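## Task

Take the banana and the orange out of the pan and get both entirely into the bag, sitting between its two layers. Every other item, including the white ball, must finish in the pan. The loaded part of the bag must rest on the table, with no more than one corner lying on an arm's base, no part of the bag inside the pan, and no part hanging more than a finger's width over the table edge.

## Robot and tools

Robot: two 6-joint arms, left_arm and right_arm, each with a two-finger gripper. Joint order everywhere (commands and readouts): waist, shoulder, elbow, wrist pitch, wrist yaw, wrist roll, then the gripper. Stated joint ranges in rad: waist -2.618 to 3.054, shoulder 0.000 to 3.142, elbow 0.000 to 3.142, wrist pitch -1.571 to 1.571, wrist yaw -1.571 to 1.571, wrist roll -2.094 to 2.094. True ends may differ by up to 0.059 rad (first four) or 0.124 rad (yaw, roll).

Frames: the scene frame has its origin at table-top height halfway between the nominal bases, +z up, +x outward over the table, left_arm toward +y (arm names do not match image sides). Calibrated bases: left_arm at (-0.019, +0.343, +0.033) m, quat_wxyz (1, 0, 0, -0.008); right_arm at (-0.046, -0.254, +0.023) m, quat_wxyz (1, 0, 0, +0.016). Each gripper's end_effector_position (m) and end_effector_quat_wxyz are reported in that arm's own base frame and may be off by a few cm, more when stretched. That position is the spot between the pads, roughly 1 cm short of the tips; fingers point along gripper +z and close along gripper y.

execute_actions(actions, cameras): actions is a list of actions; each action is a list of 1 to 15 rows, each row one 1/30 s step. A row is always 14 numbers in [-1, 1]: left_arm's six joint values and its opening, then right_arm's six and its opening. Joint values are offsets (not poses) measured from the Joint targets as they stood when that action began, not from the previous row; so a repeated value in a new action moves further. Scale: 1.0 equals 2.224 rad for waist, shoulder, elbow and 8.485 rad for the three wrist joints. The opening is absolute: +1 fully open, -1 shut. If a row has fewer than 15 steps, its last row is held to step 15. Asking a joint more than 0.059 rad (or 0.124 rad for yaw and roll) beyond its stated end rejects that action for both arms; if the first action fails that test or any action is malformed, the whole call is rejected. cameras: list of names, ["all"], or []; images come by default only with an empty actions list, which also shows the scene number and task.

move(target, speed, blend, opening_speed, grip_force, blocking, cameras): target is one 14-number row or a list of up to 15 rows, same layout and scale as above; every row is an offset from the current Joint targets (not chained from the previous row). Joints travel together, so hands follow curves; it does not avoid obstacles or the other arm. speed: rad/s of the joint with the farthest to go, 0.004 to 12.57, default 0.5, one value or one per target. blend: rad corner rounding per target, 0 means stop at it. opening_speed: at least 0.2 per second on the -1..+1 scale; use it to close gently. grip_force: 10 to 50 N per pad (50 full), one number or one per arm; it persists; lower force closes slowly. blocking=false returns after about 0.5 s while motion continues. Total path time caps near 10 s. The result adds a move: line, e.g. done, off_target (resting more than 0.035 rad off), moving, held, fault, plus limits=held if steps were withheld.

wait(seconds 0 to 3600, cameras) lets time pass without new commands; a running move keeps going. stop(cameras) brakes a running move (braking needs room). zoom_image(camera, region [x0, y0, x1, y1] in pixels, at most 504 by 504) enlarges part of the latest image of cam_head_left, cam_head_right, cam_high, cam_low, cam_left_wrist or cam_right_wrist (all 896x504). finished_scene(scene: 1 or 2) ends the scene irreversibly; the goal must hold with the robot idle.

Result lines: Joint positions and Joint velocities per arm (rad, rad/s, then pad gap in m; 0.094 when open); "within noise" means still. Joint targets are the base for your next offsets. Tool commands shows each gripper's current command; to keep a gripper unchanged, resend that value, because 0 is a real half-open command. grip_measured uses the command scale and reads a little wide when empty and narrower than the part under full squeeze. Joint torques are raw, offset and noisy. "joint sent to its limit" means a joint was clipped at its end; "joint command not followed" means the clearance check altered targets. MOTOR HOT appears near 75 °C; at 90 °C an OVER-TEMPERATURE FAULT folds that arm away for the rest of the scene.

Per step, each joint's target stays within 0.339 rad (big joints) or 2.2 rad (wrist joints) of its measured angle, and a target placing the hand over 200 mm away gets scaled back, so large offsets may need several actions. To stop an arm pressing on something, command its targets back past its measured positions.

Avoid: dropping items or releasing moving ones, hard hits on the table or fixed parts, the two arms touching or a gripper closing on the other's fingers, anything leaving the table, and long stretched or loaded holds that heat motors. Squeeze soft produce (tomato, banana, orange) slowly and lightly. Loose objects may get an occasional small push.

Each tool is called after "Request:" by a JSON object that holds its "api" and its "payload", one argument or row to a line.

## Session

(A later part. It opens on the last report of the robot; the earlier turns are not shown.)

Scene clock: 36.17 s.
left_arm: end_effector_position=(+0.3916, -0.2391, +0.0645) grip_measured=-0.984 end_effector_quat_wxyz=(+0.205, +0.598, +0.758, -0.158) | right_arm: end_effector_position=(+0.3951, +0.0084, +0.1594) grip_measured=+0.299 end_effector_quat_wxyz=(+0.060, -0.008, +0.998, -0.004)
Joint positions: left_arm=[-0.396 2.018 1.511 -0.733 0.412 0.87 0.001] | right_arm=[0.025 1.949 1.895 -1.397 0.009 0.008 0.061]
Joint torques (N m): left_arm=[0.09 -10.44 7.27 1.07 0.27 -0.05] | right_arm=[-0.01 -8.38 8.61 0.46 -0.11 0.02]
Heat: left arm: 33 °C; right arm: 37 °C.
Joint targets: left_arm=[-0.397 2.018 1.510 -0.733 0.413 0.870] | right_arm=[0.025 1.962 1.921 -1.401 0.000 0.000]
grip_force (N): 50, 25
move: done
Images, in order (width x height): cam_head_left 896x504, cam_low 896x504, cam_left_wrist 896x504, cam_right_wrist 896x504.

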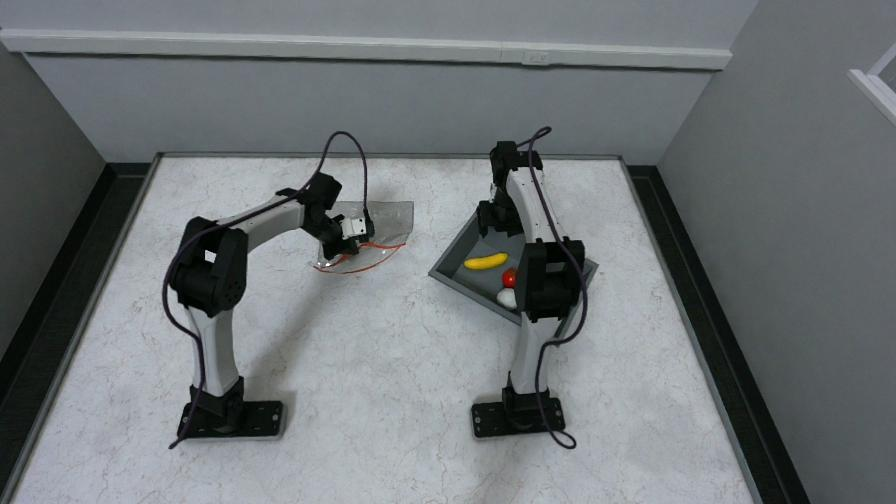

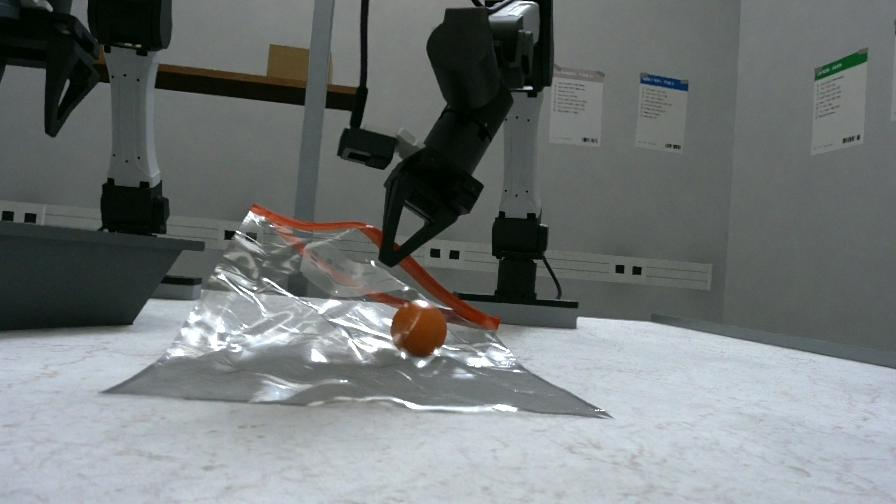

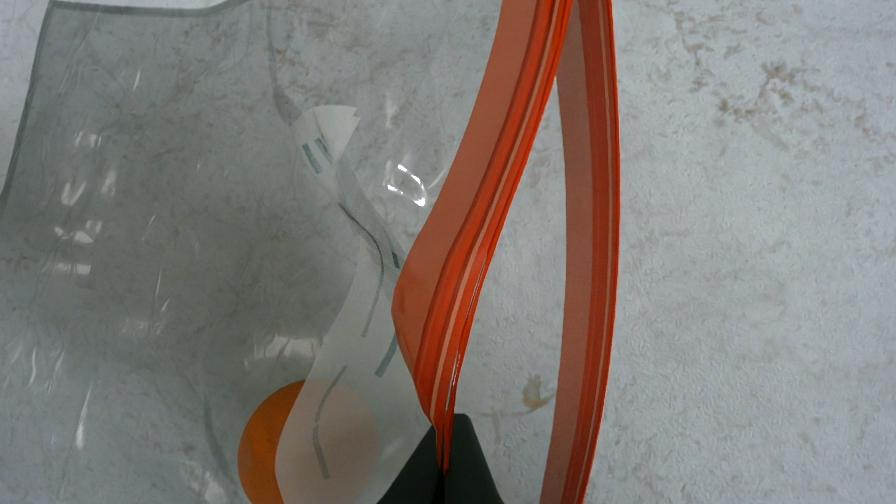

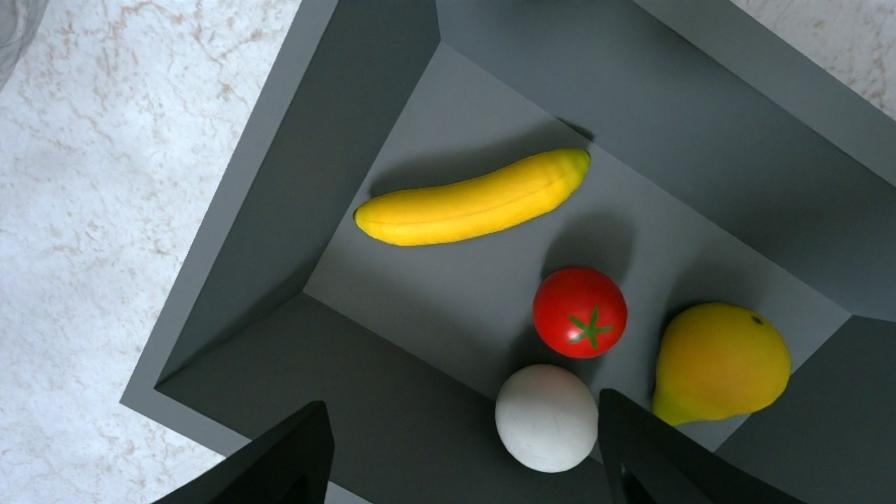

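Request:
{"api": "zoom_image", "payload": {
  "camera": "cam_low",
  "region": [190, 190, 540, 390]
}}

Scaled by 1.440 from the camera's image (finer frame: 1280x720).

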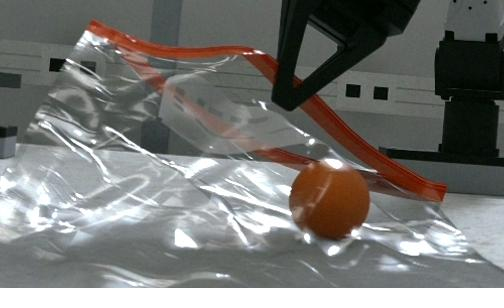

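Request:
{"api": "move", "payload": {
  "target": [
    [0,0,0,0,0,0,-1,-0.0157,0.0445,-0.0841,0.0255,0,0.156,0.3],
    [0,0,0,0,0,0,-1,-0.0157,0.0737,-0.1853,0.0596,0,0.1558,0.3]
  ],
  "speed": [2.0,0.5],
  "blend": [0.05,0],
  "cameras": ["cam_right_wrist","cam_head_right","cam_low"]
}}

Scene clock: 44.00 s.
left_arm: end_effector_position=(+0.3916, -0.2391, +0.0645) grip_measured=-0.984 end_effector_quat_wxyz=(+0.205, +0.598, +0.758, -0.158) | right_arm: end_effector_position=(+0.4067, -0.0023, +0.0011) grip_measured=+0.299 end_effector_quat_wxyz=(+0.024, +0.612, +0.790, +0.015)
Joint positions: left_arm=[-0.396 2.018 1.511 -0.733 0.412 0.87 0.001] | right_arm=[-0.003 2.117 1.51 -0.907 0.006 1.314 0.061]
Joint torques (N m): left_arm=[0.12 -10.41 7.28 1.07 0.29 -0.04] | right_arm=[-0.59 -9.48 5.74 0.41 -0.04 0.13]
Heat: left arm: 35 °C; right arm: 37 °C.
Joint targets: left_arm=[-0.397 2.018 1.510 -0.733 0.413 0.870] | right_arm=[-0.010 2.126 1.509 -0.895 0.000 1.322]
grip_force (N): 50, 25
move: done
Images, in order (width x height): cam_head_right 896x504, cam_low 896x504, cam_right_wrist 896x504.

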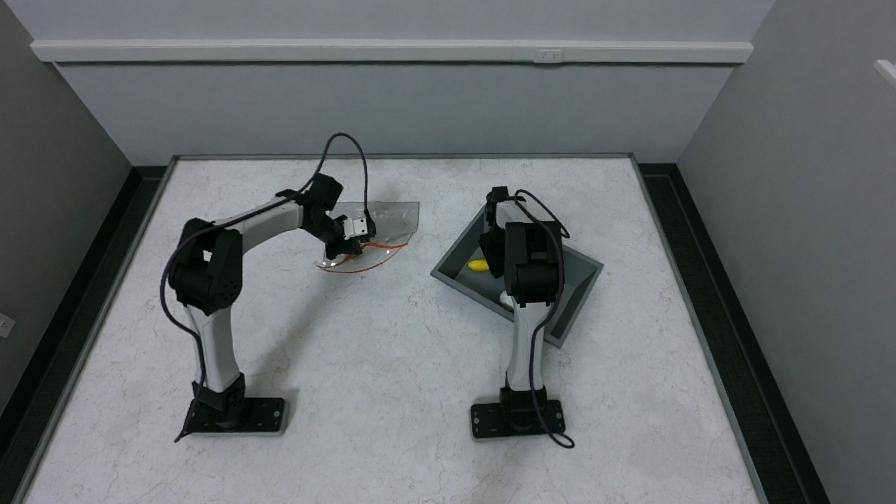

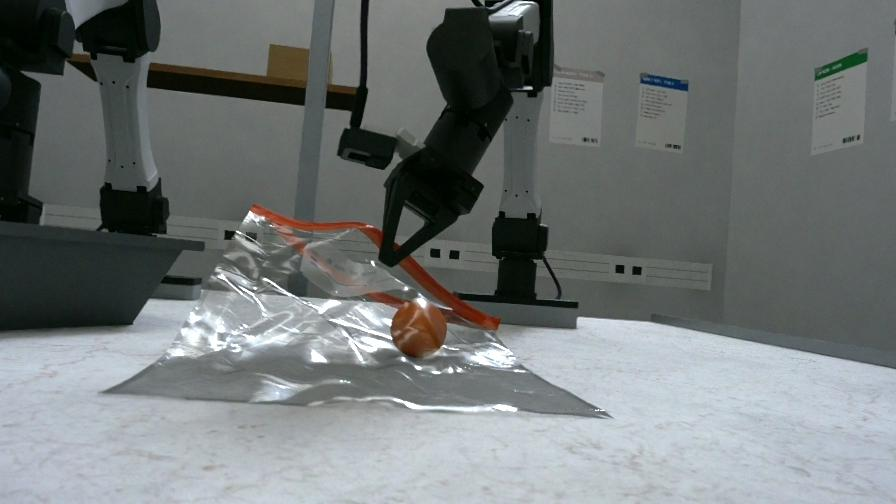

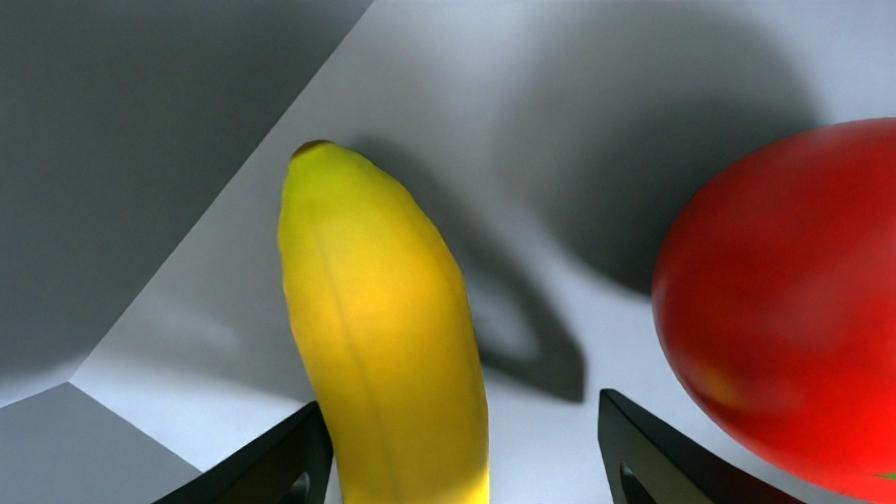

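Request:
{"api": "move", "payload": {
  "target": [
    [0,0,0,0,0,0,-1,0.0054,0.0157,0.0346,-0.0045,0,0,0.3],
    [0,0,0,0,0,0,-1,0.0054,0.0157,0.0346,-0.0045,0,0,-0.42]
  ],
  "speed": 0.3,
  "opening_speed": 0.6,
  "cameras": ["cam_right_wrist"]
}}

Scene clock: 47.93 s.
left_arm: end_effector_position=(+0.3916, -0.2391, +0.0645) grip_measured=-0.984 end_effector_quat_wxyz=(+0.205, +0.598, +0.758, -0.158) | right_arm: end_effector_position=(+0.4155, -0.0023, +0.0019) grip_measured=-0.405 end_effector_quat_wxyz=(+0.025, +0.612, +0.790, +0.015)
Joint positions: left_arm=[-0.396 2.018 1.511 -0.733 0.412 0.87 0.001] | right_arm=[-0.003 2.147 1.561 -0.927 0.006 1.314 0.028]
Joint torques (N m): left_arm=[0.08 -10.43 7.3 1.06 0.28 -0.05] | right_arm=[0.58 -9.32 8.13 0.28 -0.03 0.13]
Heat: left arm: 35 °C; right arm: 37 °C.
Joint targets: left_arm=[-0.397 2.018 1.510 -0.733 0.413 0.870] | right_arm=[0.002 2.161 1.585 -0.934 0.000 1.322]
grip_force (N): 50, 25
move: done

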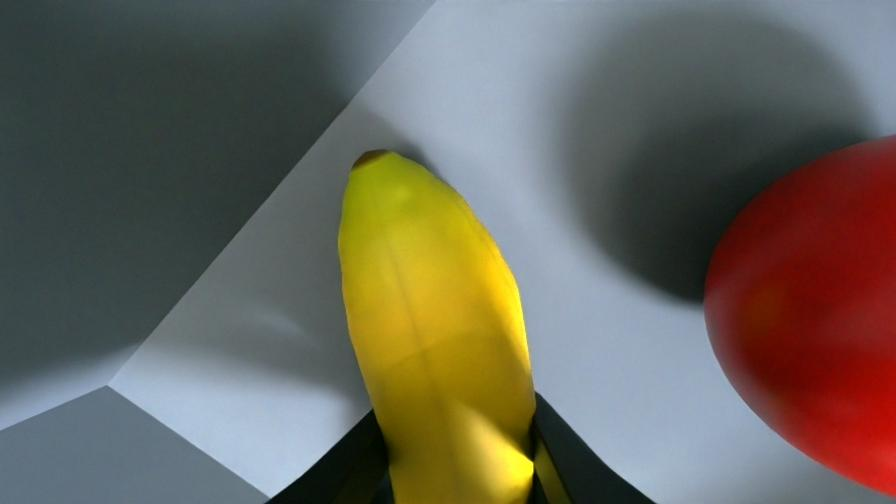

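Request:
{"api": "move", "payload": {
  "target": [
    [0,0,0,0,0,0,-1,0,-0.0409,0.2181,-0.0623,0,-0.0009,-0.46],
    [0,0,0,0,0,0,-1,0.134,-0.3593,-0.379,0.1148,0.066,-0.022,-0.46],
    [0,0,0,0,0,0,-1,0.4245,-0.3593,-0.379,0.1148,0.066,-0.022,-0.46]
  ],
  "speed": [0.5,1.3,1.0],
  "blend": [0.05,0.1,0],
  "cameras": ["all"]
}}

Scene clock: 53.43 s.
left_arm: end_effector_position=(+0.3916, -0.2391, +0.0645) grip_measured=-0.984 end_effector_quat_wxyz=(+0.205, +0.598, +0.758, -0.158) | right_arm: end_effector_position=(+0.2996, +0.2583, +0.1433) grip_measured=-0.411 end_effector_quat_wxyz=(+0.429, +0.208, +0.841, +0.258)
Joint positions: left_arm=[-0.396 2.018 1.511 -0.733 0.412 0.87 0.001] | right_arm=[0.942 1.391 0.745 0.021 0.547 1.143 0.028]
Joint torques (N m): left_arm=[0.09 -10.41 7.28 1.07 0.29 -0.05] | right_arm=[0.4 -7.8 6.67 1.79 0.31 -0.09]
Heat: left arm: 36 °C; right arm: 38 °C.
Joint targets: left_arm=[-0.397 2.018 1.510 -0.733 0.413 0.870] | right_arm=[0.946 1.361 0.742 0.040 0.559 1.135]
grip_force (N): 50, 25
move: done

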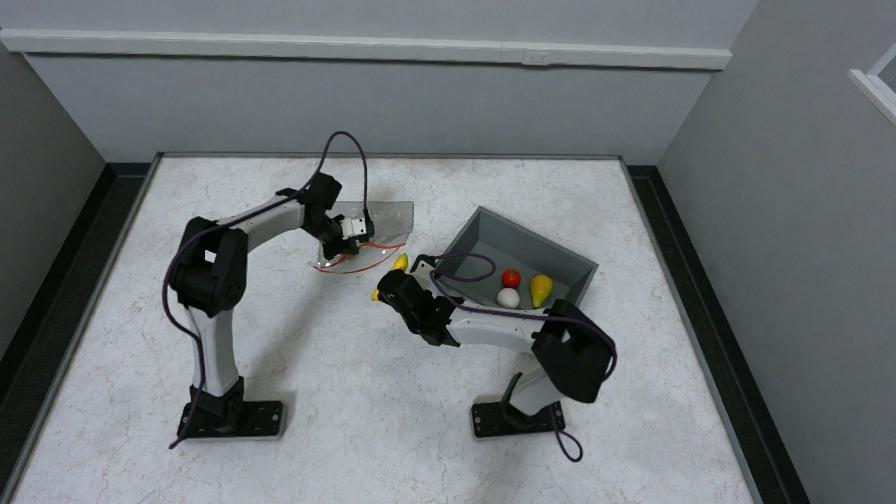

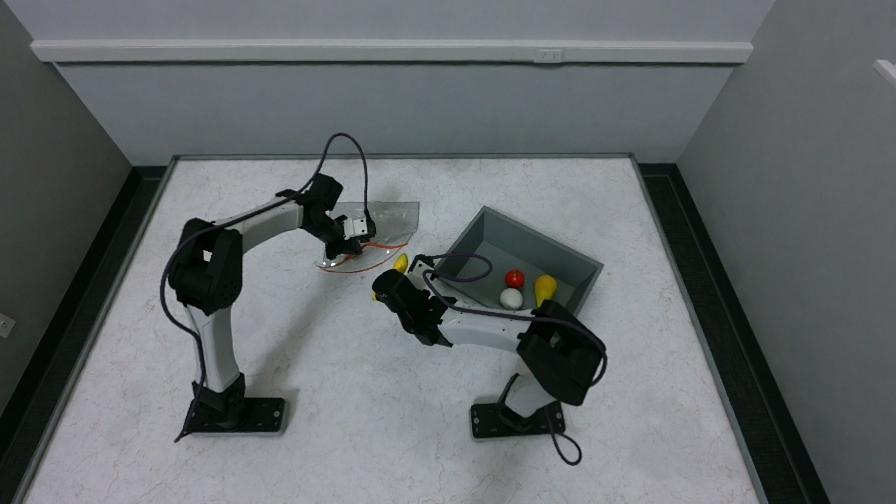

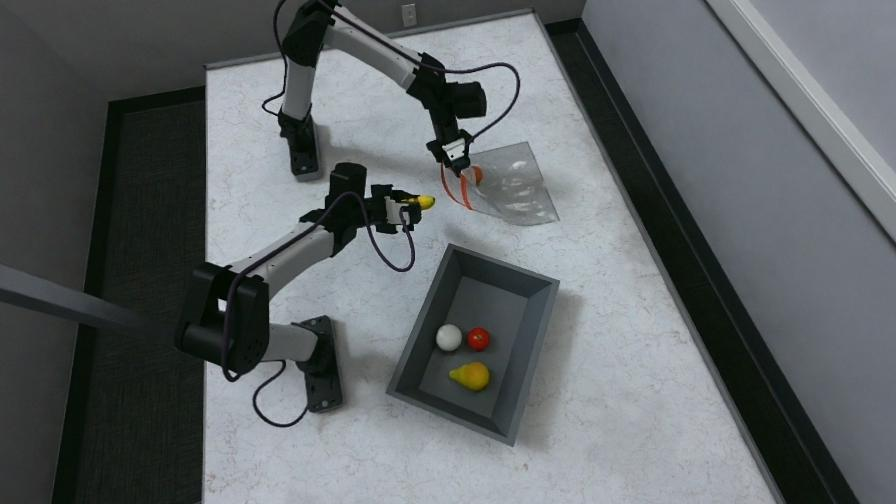

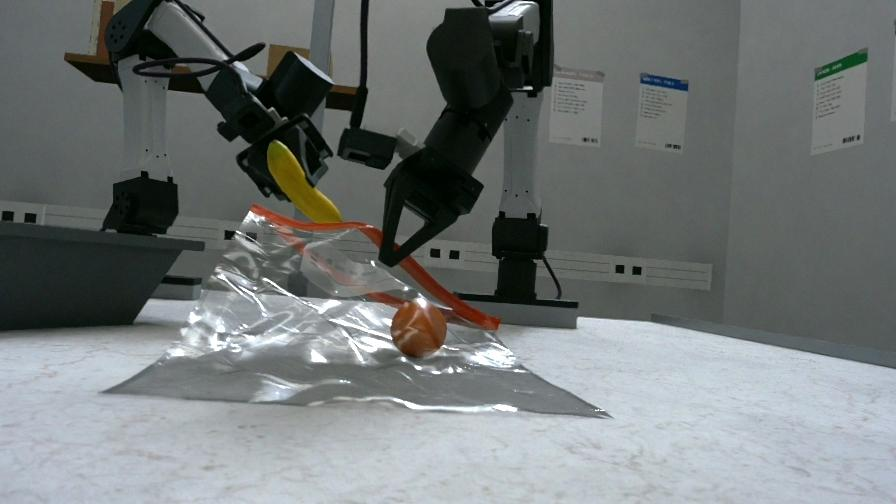

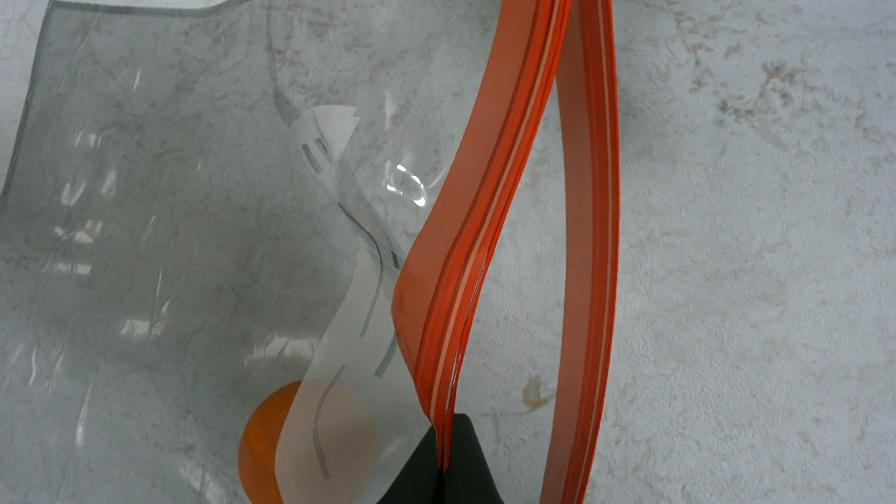

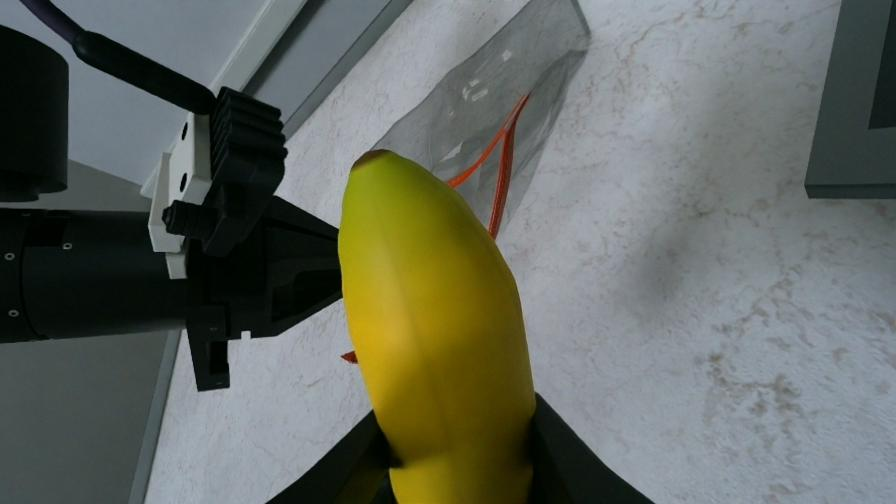

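Request:
{"api": "move", "payload": {
  "target": [0.005,0.0103,0.0742,-0.0161,0,0,-1,0,0,0,0,0,0,-0.46],
  "speed": 0.3,
  "cameras": ["all"]
}}

Request:
{"api": "zoom_image", "payload": {
  "camera": "cam_low",
  "region": [190, 170, 540, 390]
}}

Request:
{"api": "zoom_image", "payload": {
  "camera": "cam_head_left",
  "region": [290, 180, 450, 290]
}}

Request:
{"api": "zoom_image", "payload": {
  "camera": "cam_high",
  "region": [400, 110, 600, 250]
}}

Scene clock: 58.80 s.
left_arm: end_effector_position=(+0.4029, -0.2423, +0.1002) grip_measured=-0.984 end_effector_quat_wxyz=(+0.213, +0.598, +0.757, -0.155) | right_arm: end_effector_position=(+0.2996, +0.2583, +0.1433) grip_measured=-0.411 end_effector_quat_wxyz=(+0.429, +0.208, +0.841, +0.257)
Joint positions: left_arm=[-0.393 2.021 1.656 -0.857 0.412 0.87 0.001] | right_arm=[0.942 1.391 0.745 0.021 0.547 1.143 0.028]
Joint torques (N m): left_arm=[0.7 -9.1 9.54 0.99 0.28 -0.05] | right_arm=[0.4 -7.83 6.68 1.8 0.28 -0.09]
Heat: left arm: 36 °C; right arm: 38 °C.
Joint targets: left_arm=[-0.386 2.041 1.675 -0.870 0.413 0.870] | right_arm=[0.946 1.361 0.742 0.040 0.560 1.135]
grip_force (N): 50, 25
move: done

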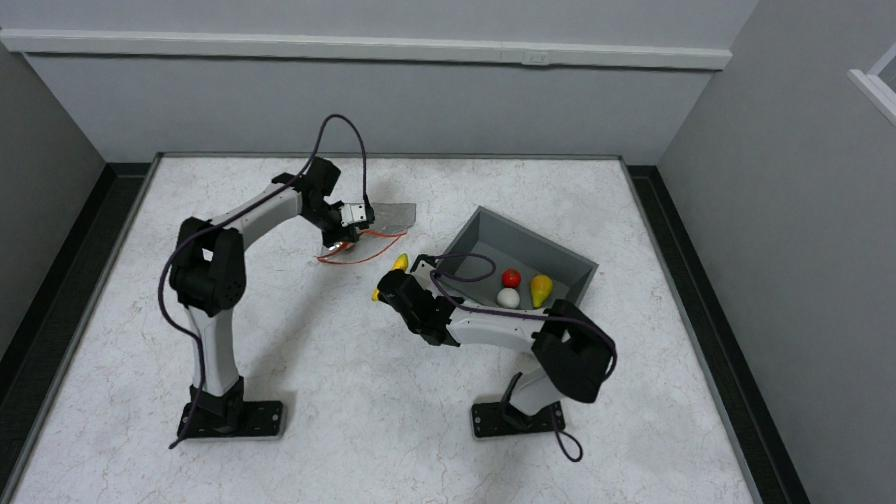

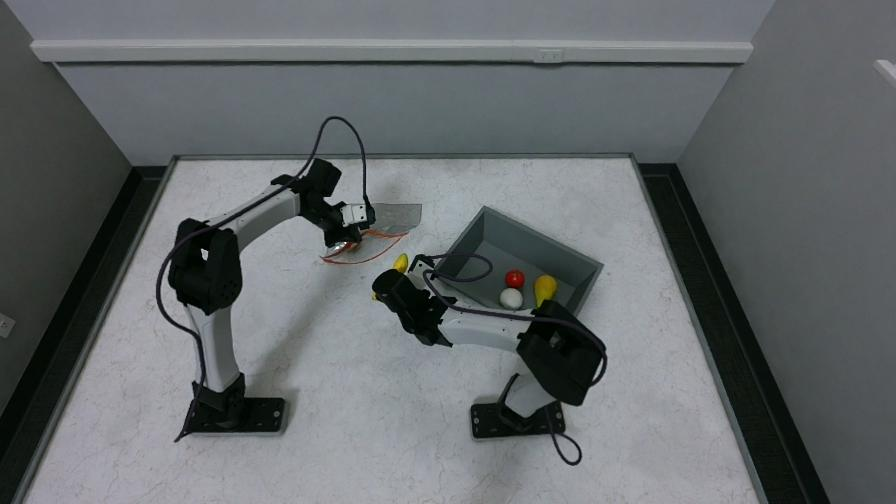

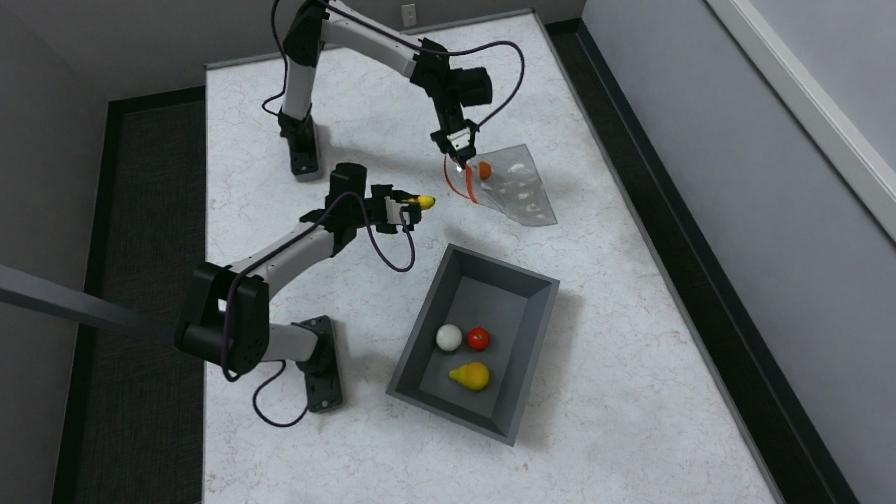

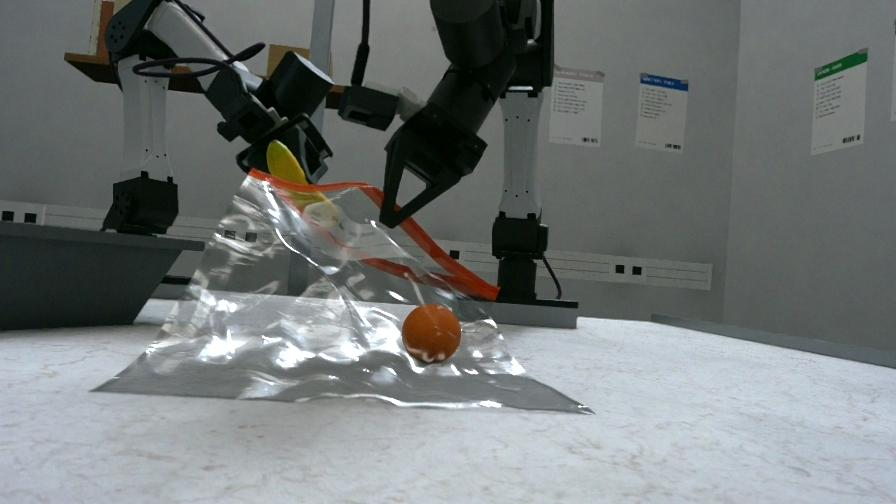

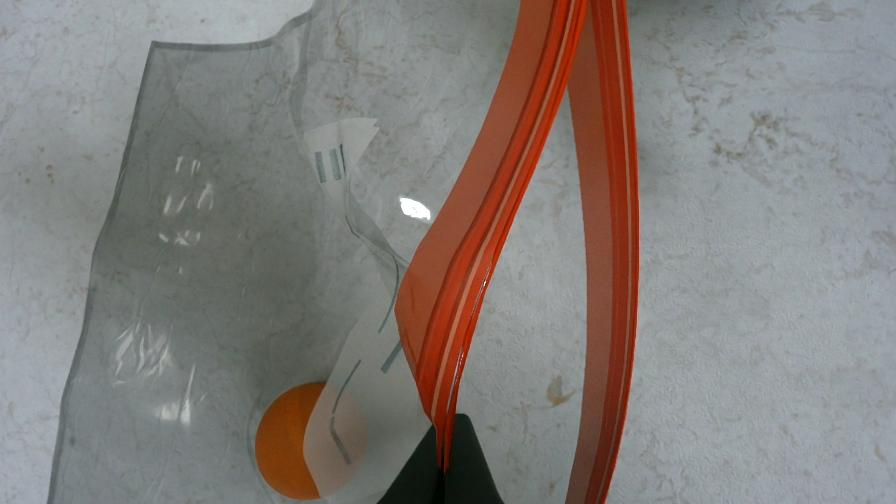

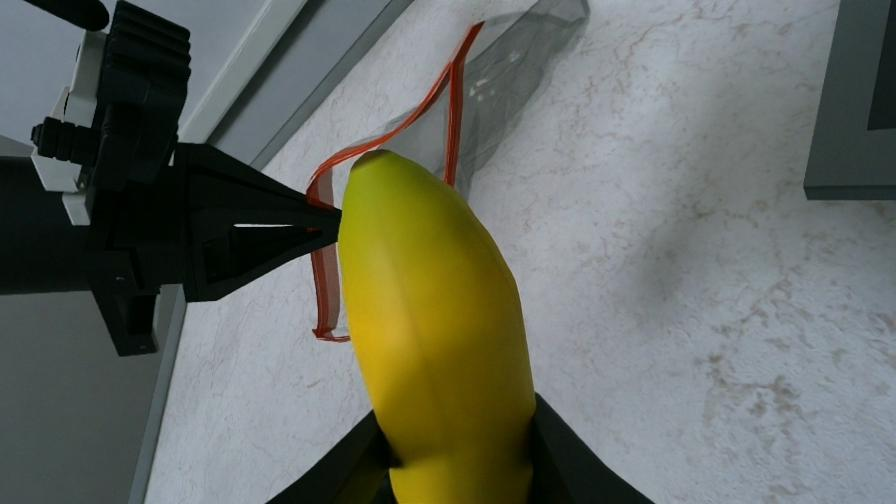

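Scaled by 1.440 from the camera's image (finer frame: 1280x720).

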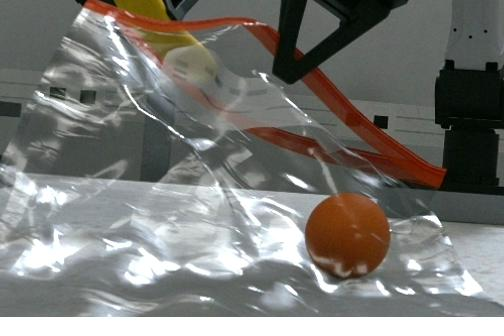

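Scaled by 3.150 from the camera's image (finer frame: 1280x720).

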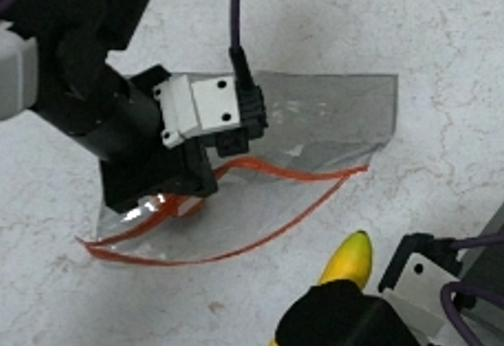

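Scaled by 2.520 from the camera's image (finer frame: 1280x720).

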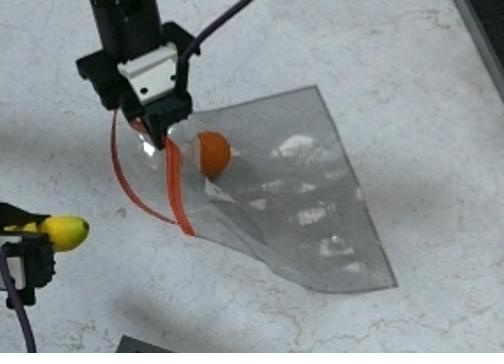

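Request:
{"api": "move", "payload": {
  "target": [
    [0,0,0,0,0,0,-1,-0.0405,0.1538,0.0926,0.0159,-0.0107,0.0209,-0.46],
    [0,0,0,0,0,0,-1,-0.0778,0.2675,0.1641,0.0298,-0.0189,0.0121,-0.46]
  ],
  "speed": [0.6,0.4],
  "blend": [0.06,0],
  "cameras": ["all"]
}}

Request:
{"api": "zoom_image", "payload": {
  "camera": "cam_low",
  "region": [190, 150, 540, 390]
}}

Request:
{"api": "zoom_image", "payload": {
  "camera": "cam_head_left",
  "region": [300, 190, 440, 290]
}}

Request:
{"api": "zoom_image", "payload": {
  "camera": "cam_high",
  "region": [400, 110, 600, 250]
}}

Scene clock: 64.27 s.
left_arm: end_effector_position=(+0.4027, -0.2422, +0.1002) grip_measured=-0.984 end_effector_quat_wxyz=(+0.212, +0.598, +0.757, -0.155) | right_arm: end_effector_position=(+0.4146, +0.3117, +0.0788) grip_measured=-0.411 end_effector_quat_wxyz=(+0.394, +0.293, +0.820, +0.293)
Joint positions: left_arm=[-0.393 2.021 1.656 -0.857 0.412 0.87 0.001] | right_arm=[0.778 1.947 1.078 0.271 0.407 1.247 0.028]
Joint torques (N m): left_arm=[0.72 -9.07 9.5 0.97 0.28 -0.06] | right_arm=[-0.51 -8.64 9.17 1.88 0.06 -0.11]
Heat: left arm: 36 °C; right arm: 38 °C.
Joint targets: left_arm=[-0.386 2.041 1.675 -0.870 0.413 0.870] | right_arm=[0.773 1.957 1.107 0.293 0.399 1.238]
grip_force (N): 50, 25
move: done

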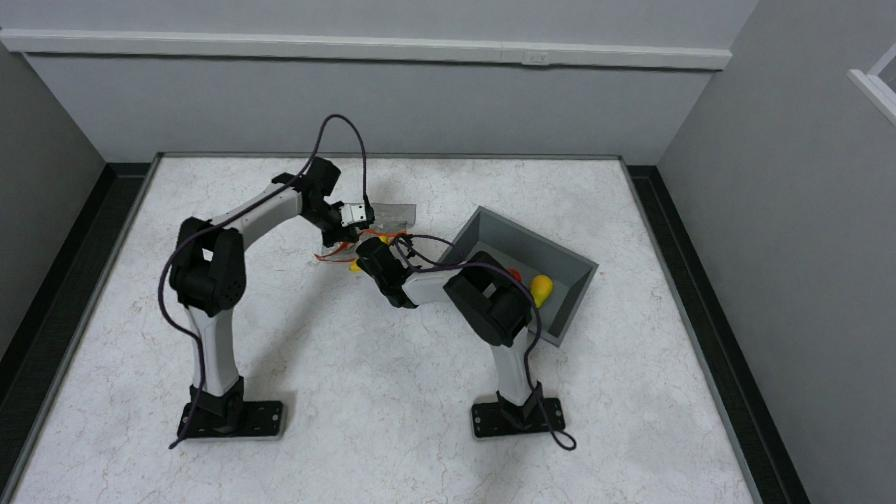

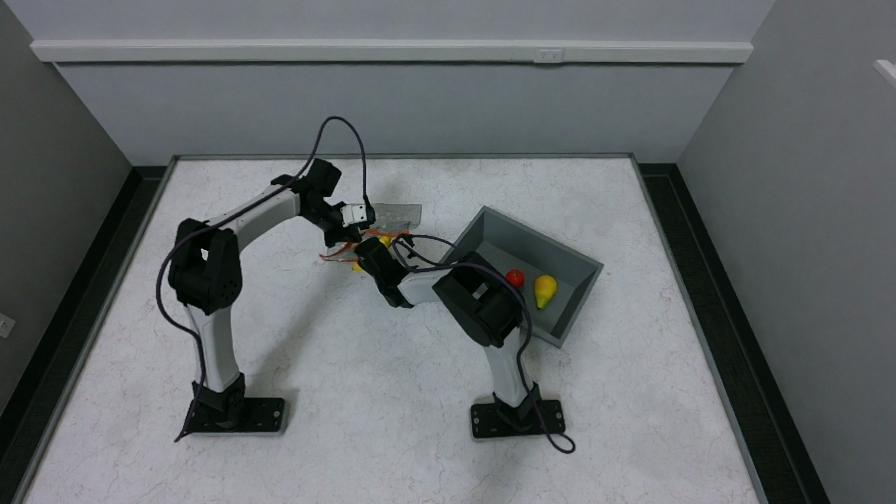

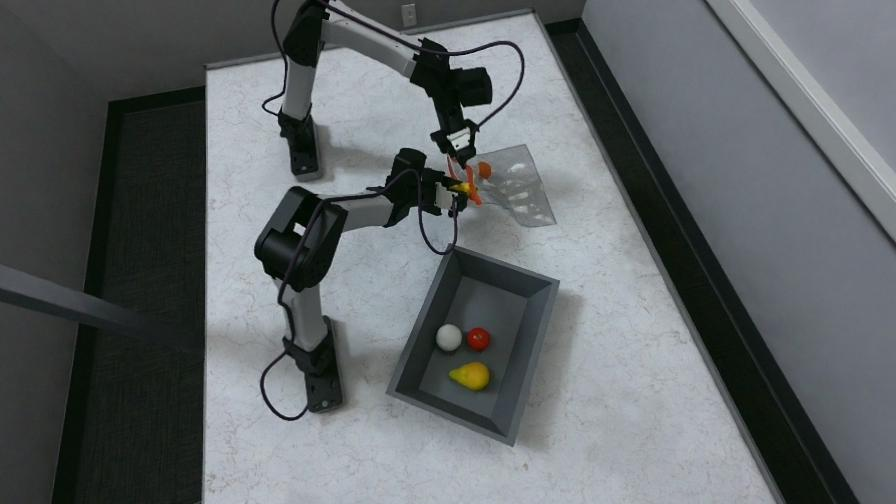

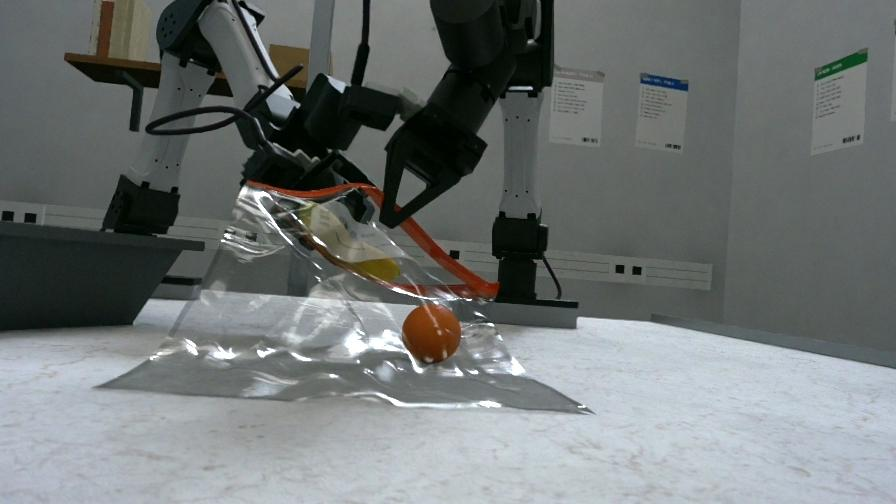

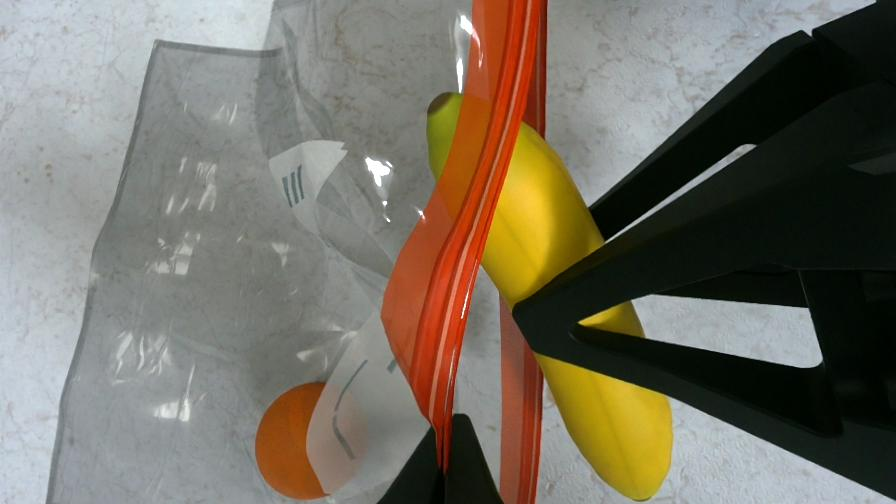

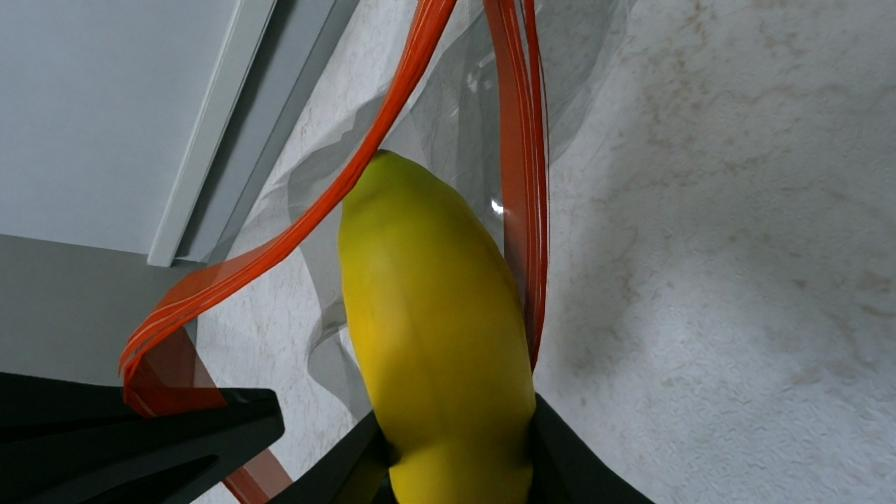

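Scaled by 1.440 from the camera's image (finer frame: 1280x720).

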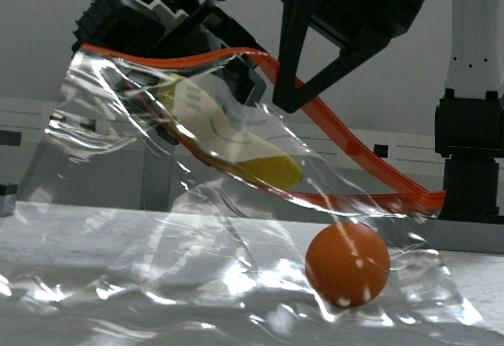

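Scaled by 3.600 from the camera's image (finer frame: 1280x720).

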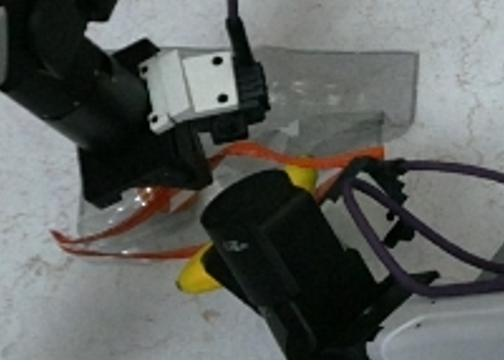

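Scaled by 2.520 from the camera's image (finer frame: 1280x720).

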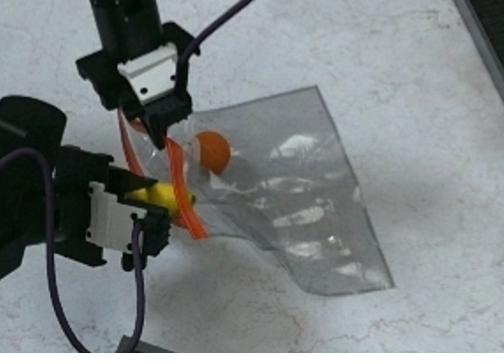

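Request:
{"api": "zoom_image", "payload": {
  "camera": "cam_right_wrist",
  "region": [400, 200, 640, 440]
}}

Request:
{"api": "zoom_image", "payload": {
  "camera": "cam_left_wrist",
  "region": [400, 60, 700, 500]
}}

Request:
{"api": "zoom_image", "payload": {
  "camera": "cam_low",
  "region": [240, 170, 420, 310]
}}

Scaled by 2.100 from the camera's image (finer frame: 1280x720).

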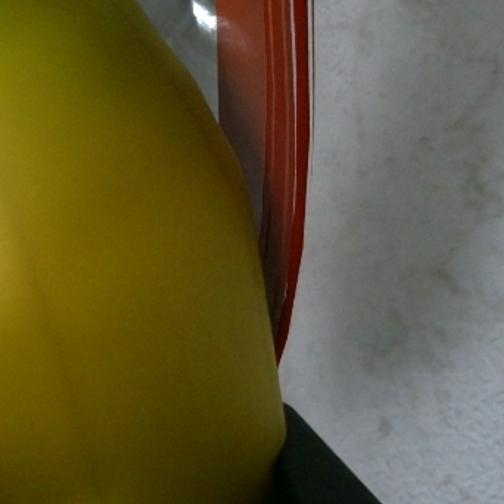

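Scaled by 1.145 from the camera's image (finer frame: 1280x720).

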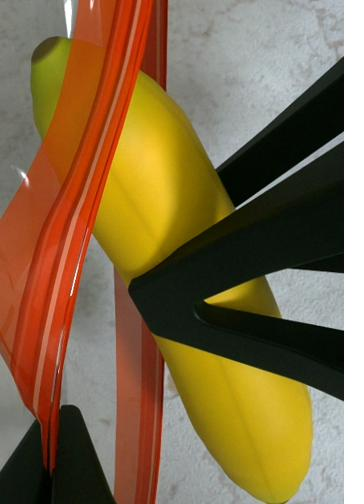

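Scaled by 2.800 from the camera's image (finer frame: 1280x720).

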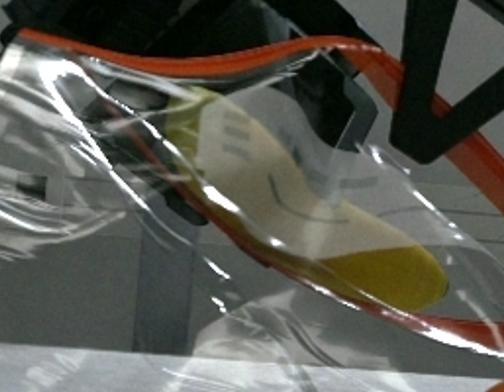

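Request:
{"api": "move", "payload": {
  "target": [
    [0.0076,0.0396,0.0661,-0.0087,0.0007,0,-1,0.0162,-0.0441,-0.0436,0.0029,0.0054,0.0205,-0.46],
    [0.0076,0.0396,0.0661,-0.0087,0.0007,0,-1,0.0108,-0.0544,-0.0175,-0.0057,0.0033,0.0205,-0.46],
    [0.0076,0.0396,0.0661,-0.0087,0.0007,0,-1,0.0018,-0.0184,0.0009,-0.0052,0.0006,0.0191,-0.46]
  ],
  "speed": 0.3,
  "blend": [0.01,0.01,0],
  "cameras": ["cam_low","cam_left_wrist","cam_right_wrist","cam_head_left"]
}}

Request:
{"api": "zoom_image", "payload": {
  "camera": "cam_low",
  "region": [190, 150, 540, 390]
}}

Scene clock: 69.03 s.
left_arm: end_effector_position=(+0.4233, -0.2417, +0.1020) grip_measured=-0.984 end_effector_quat_wxyz=(+0.205, +0.591, +0.765, -0.156) | right_arm: end_effector_position=(+0.4129, +0.3125, +0.0978) grip_measured=-0.411 end_effector_quat_wxyz=(+0.375, +0.354, +0.790, +0.332)
Joint positions: left_arm=[-0.376 2.108 1.799 -0.931 0.412 0.87 0.001] | right_arm=[0.783 1.904 1.084 0.244 0.412 1.4 0.028]
Joint torques (N m): left_arm=[0.75 -9.69 9.89 0.94 0.33 -0.05] | right_arm=[-0.35 -8.31 8.87 1.7 0.01 -0.01]
Heat: left arm: 36 °C; right arm: 38 °C.
Joint targets: left_arm=[-0.369 2.129 1.822 -0.943 0.419 0.870] | right_arm=[0.777 1.916 1.110 0.249 0.404 1.400]
grip_force (N): 50, 25
move: done
Images, in order (width x height): cam_head_left 896x504, cam_low 896x504, cam_left_wrist 896x504, cam_right_wrist 896x504.

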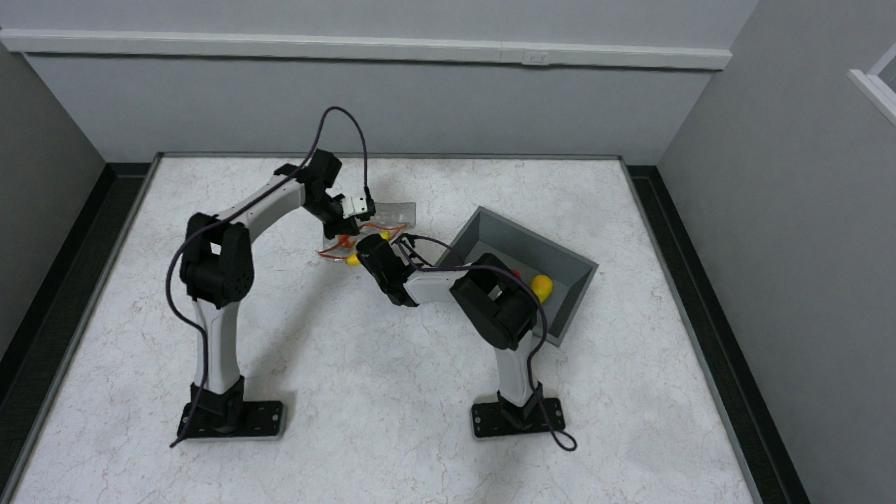

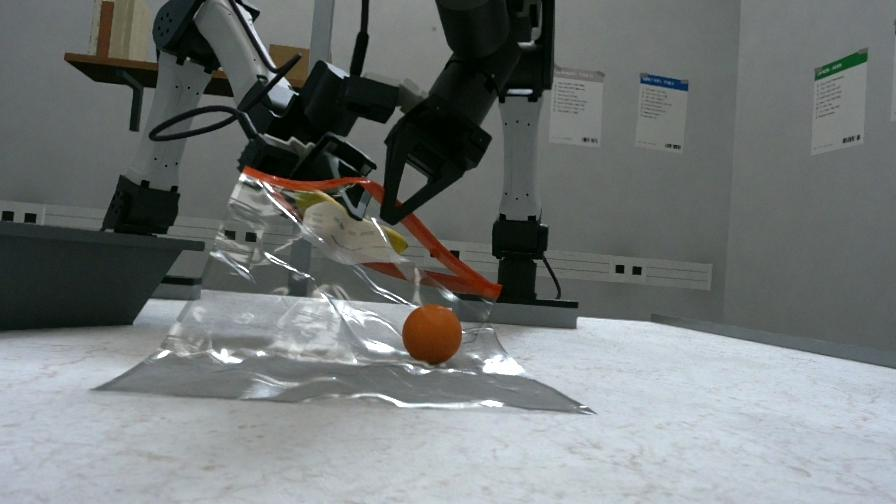

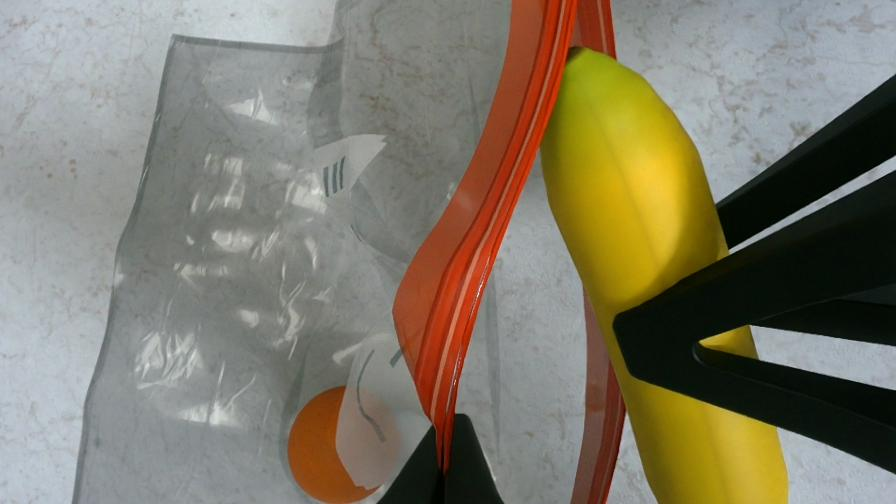

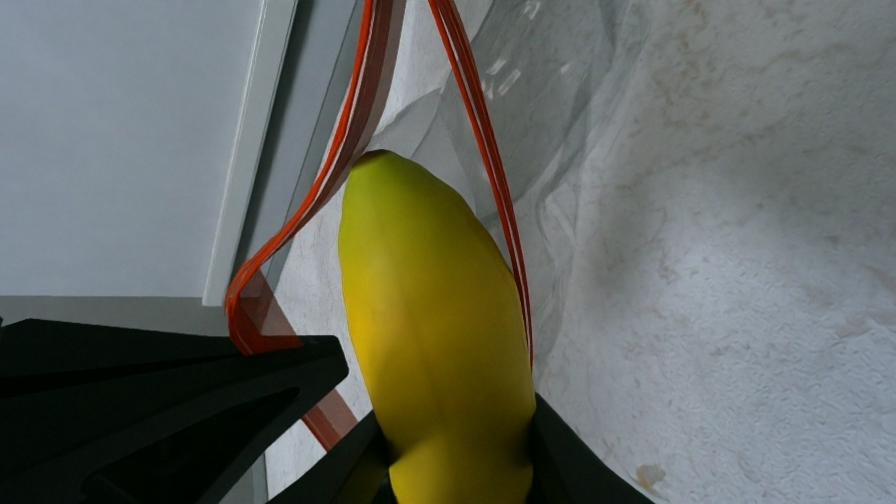

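Scaled by 1.440 from the camera's image (finer frame: 1280x720).

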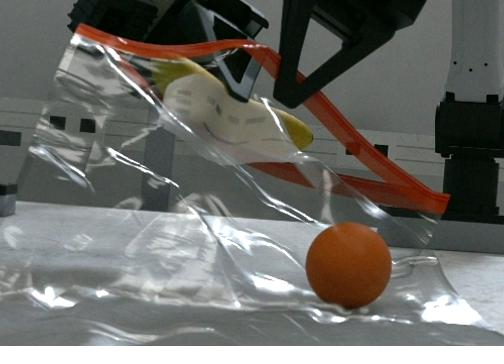

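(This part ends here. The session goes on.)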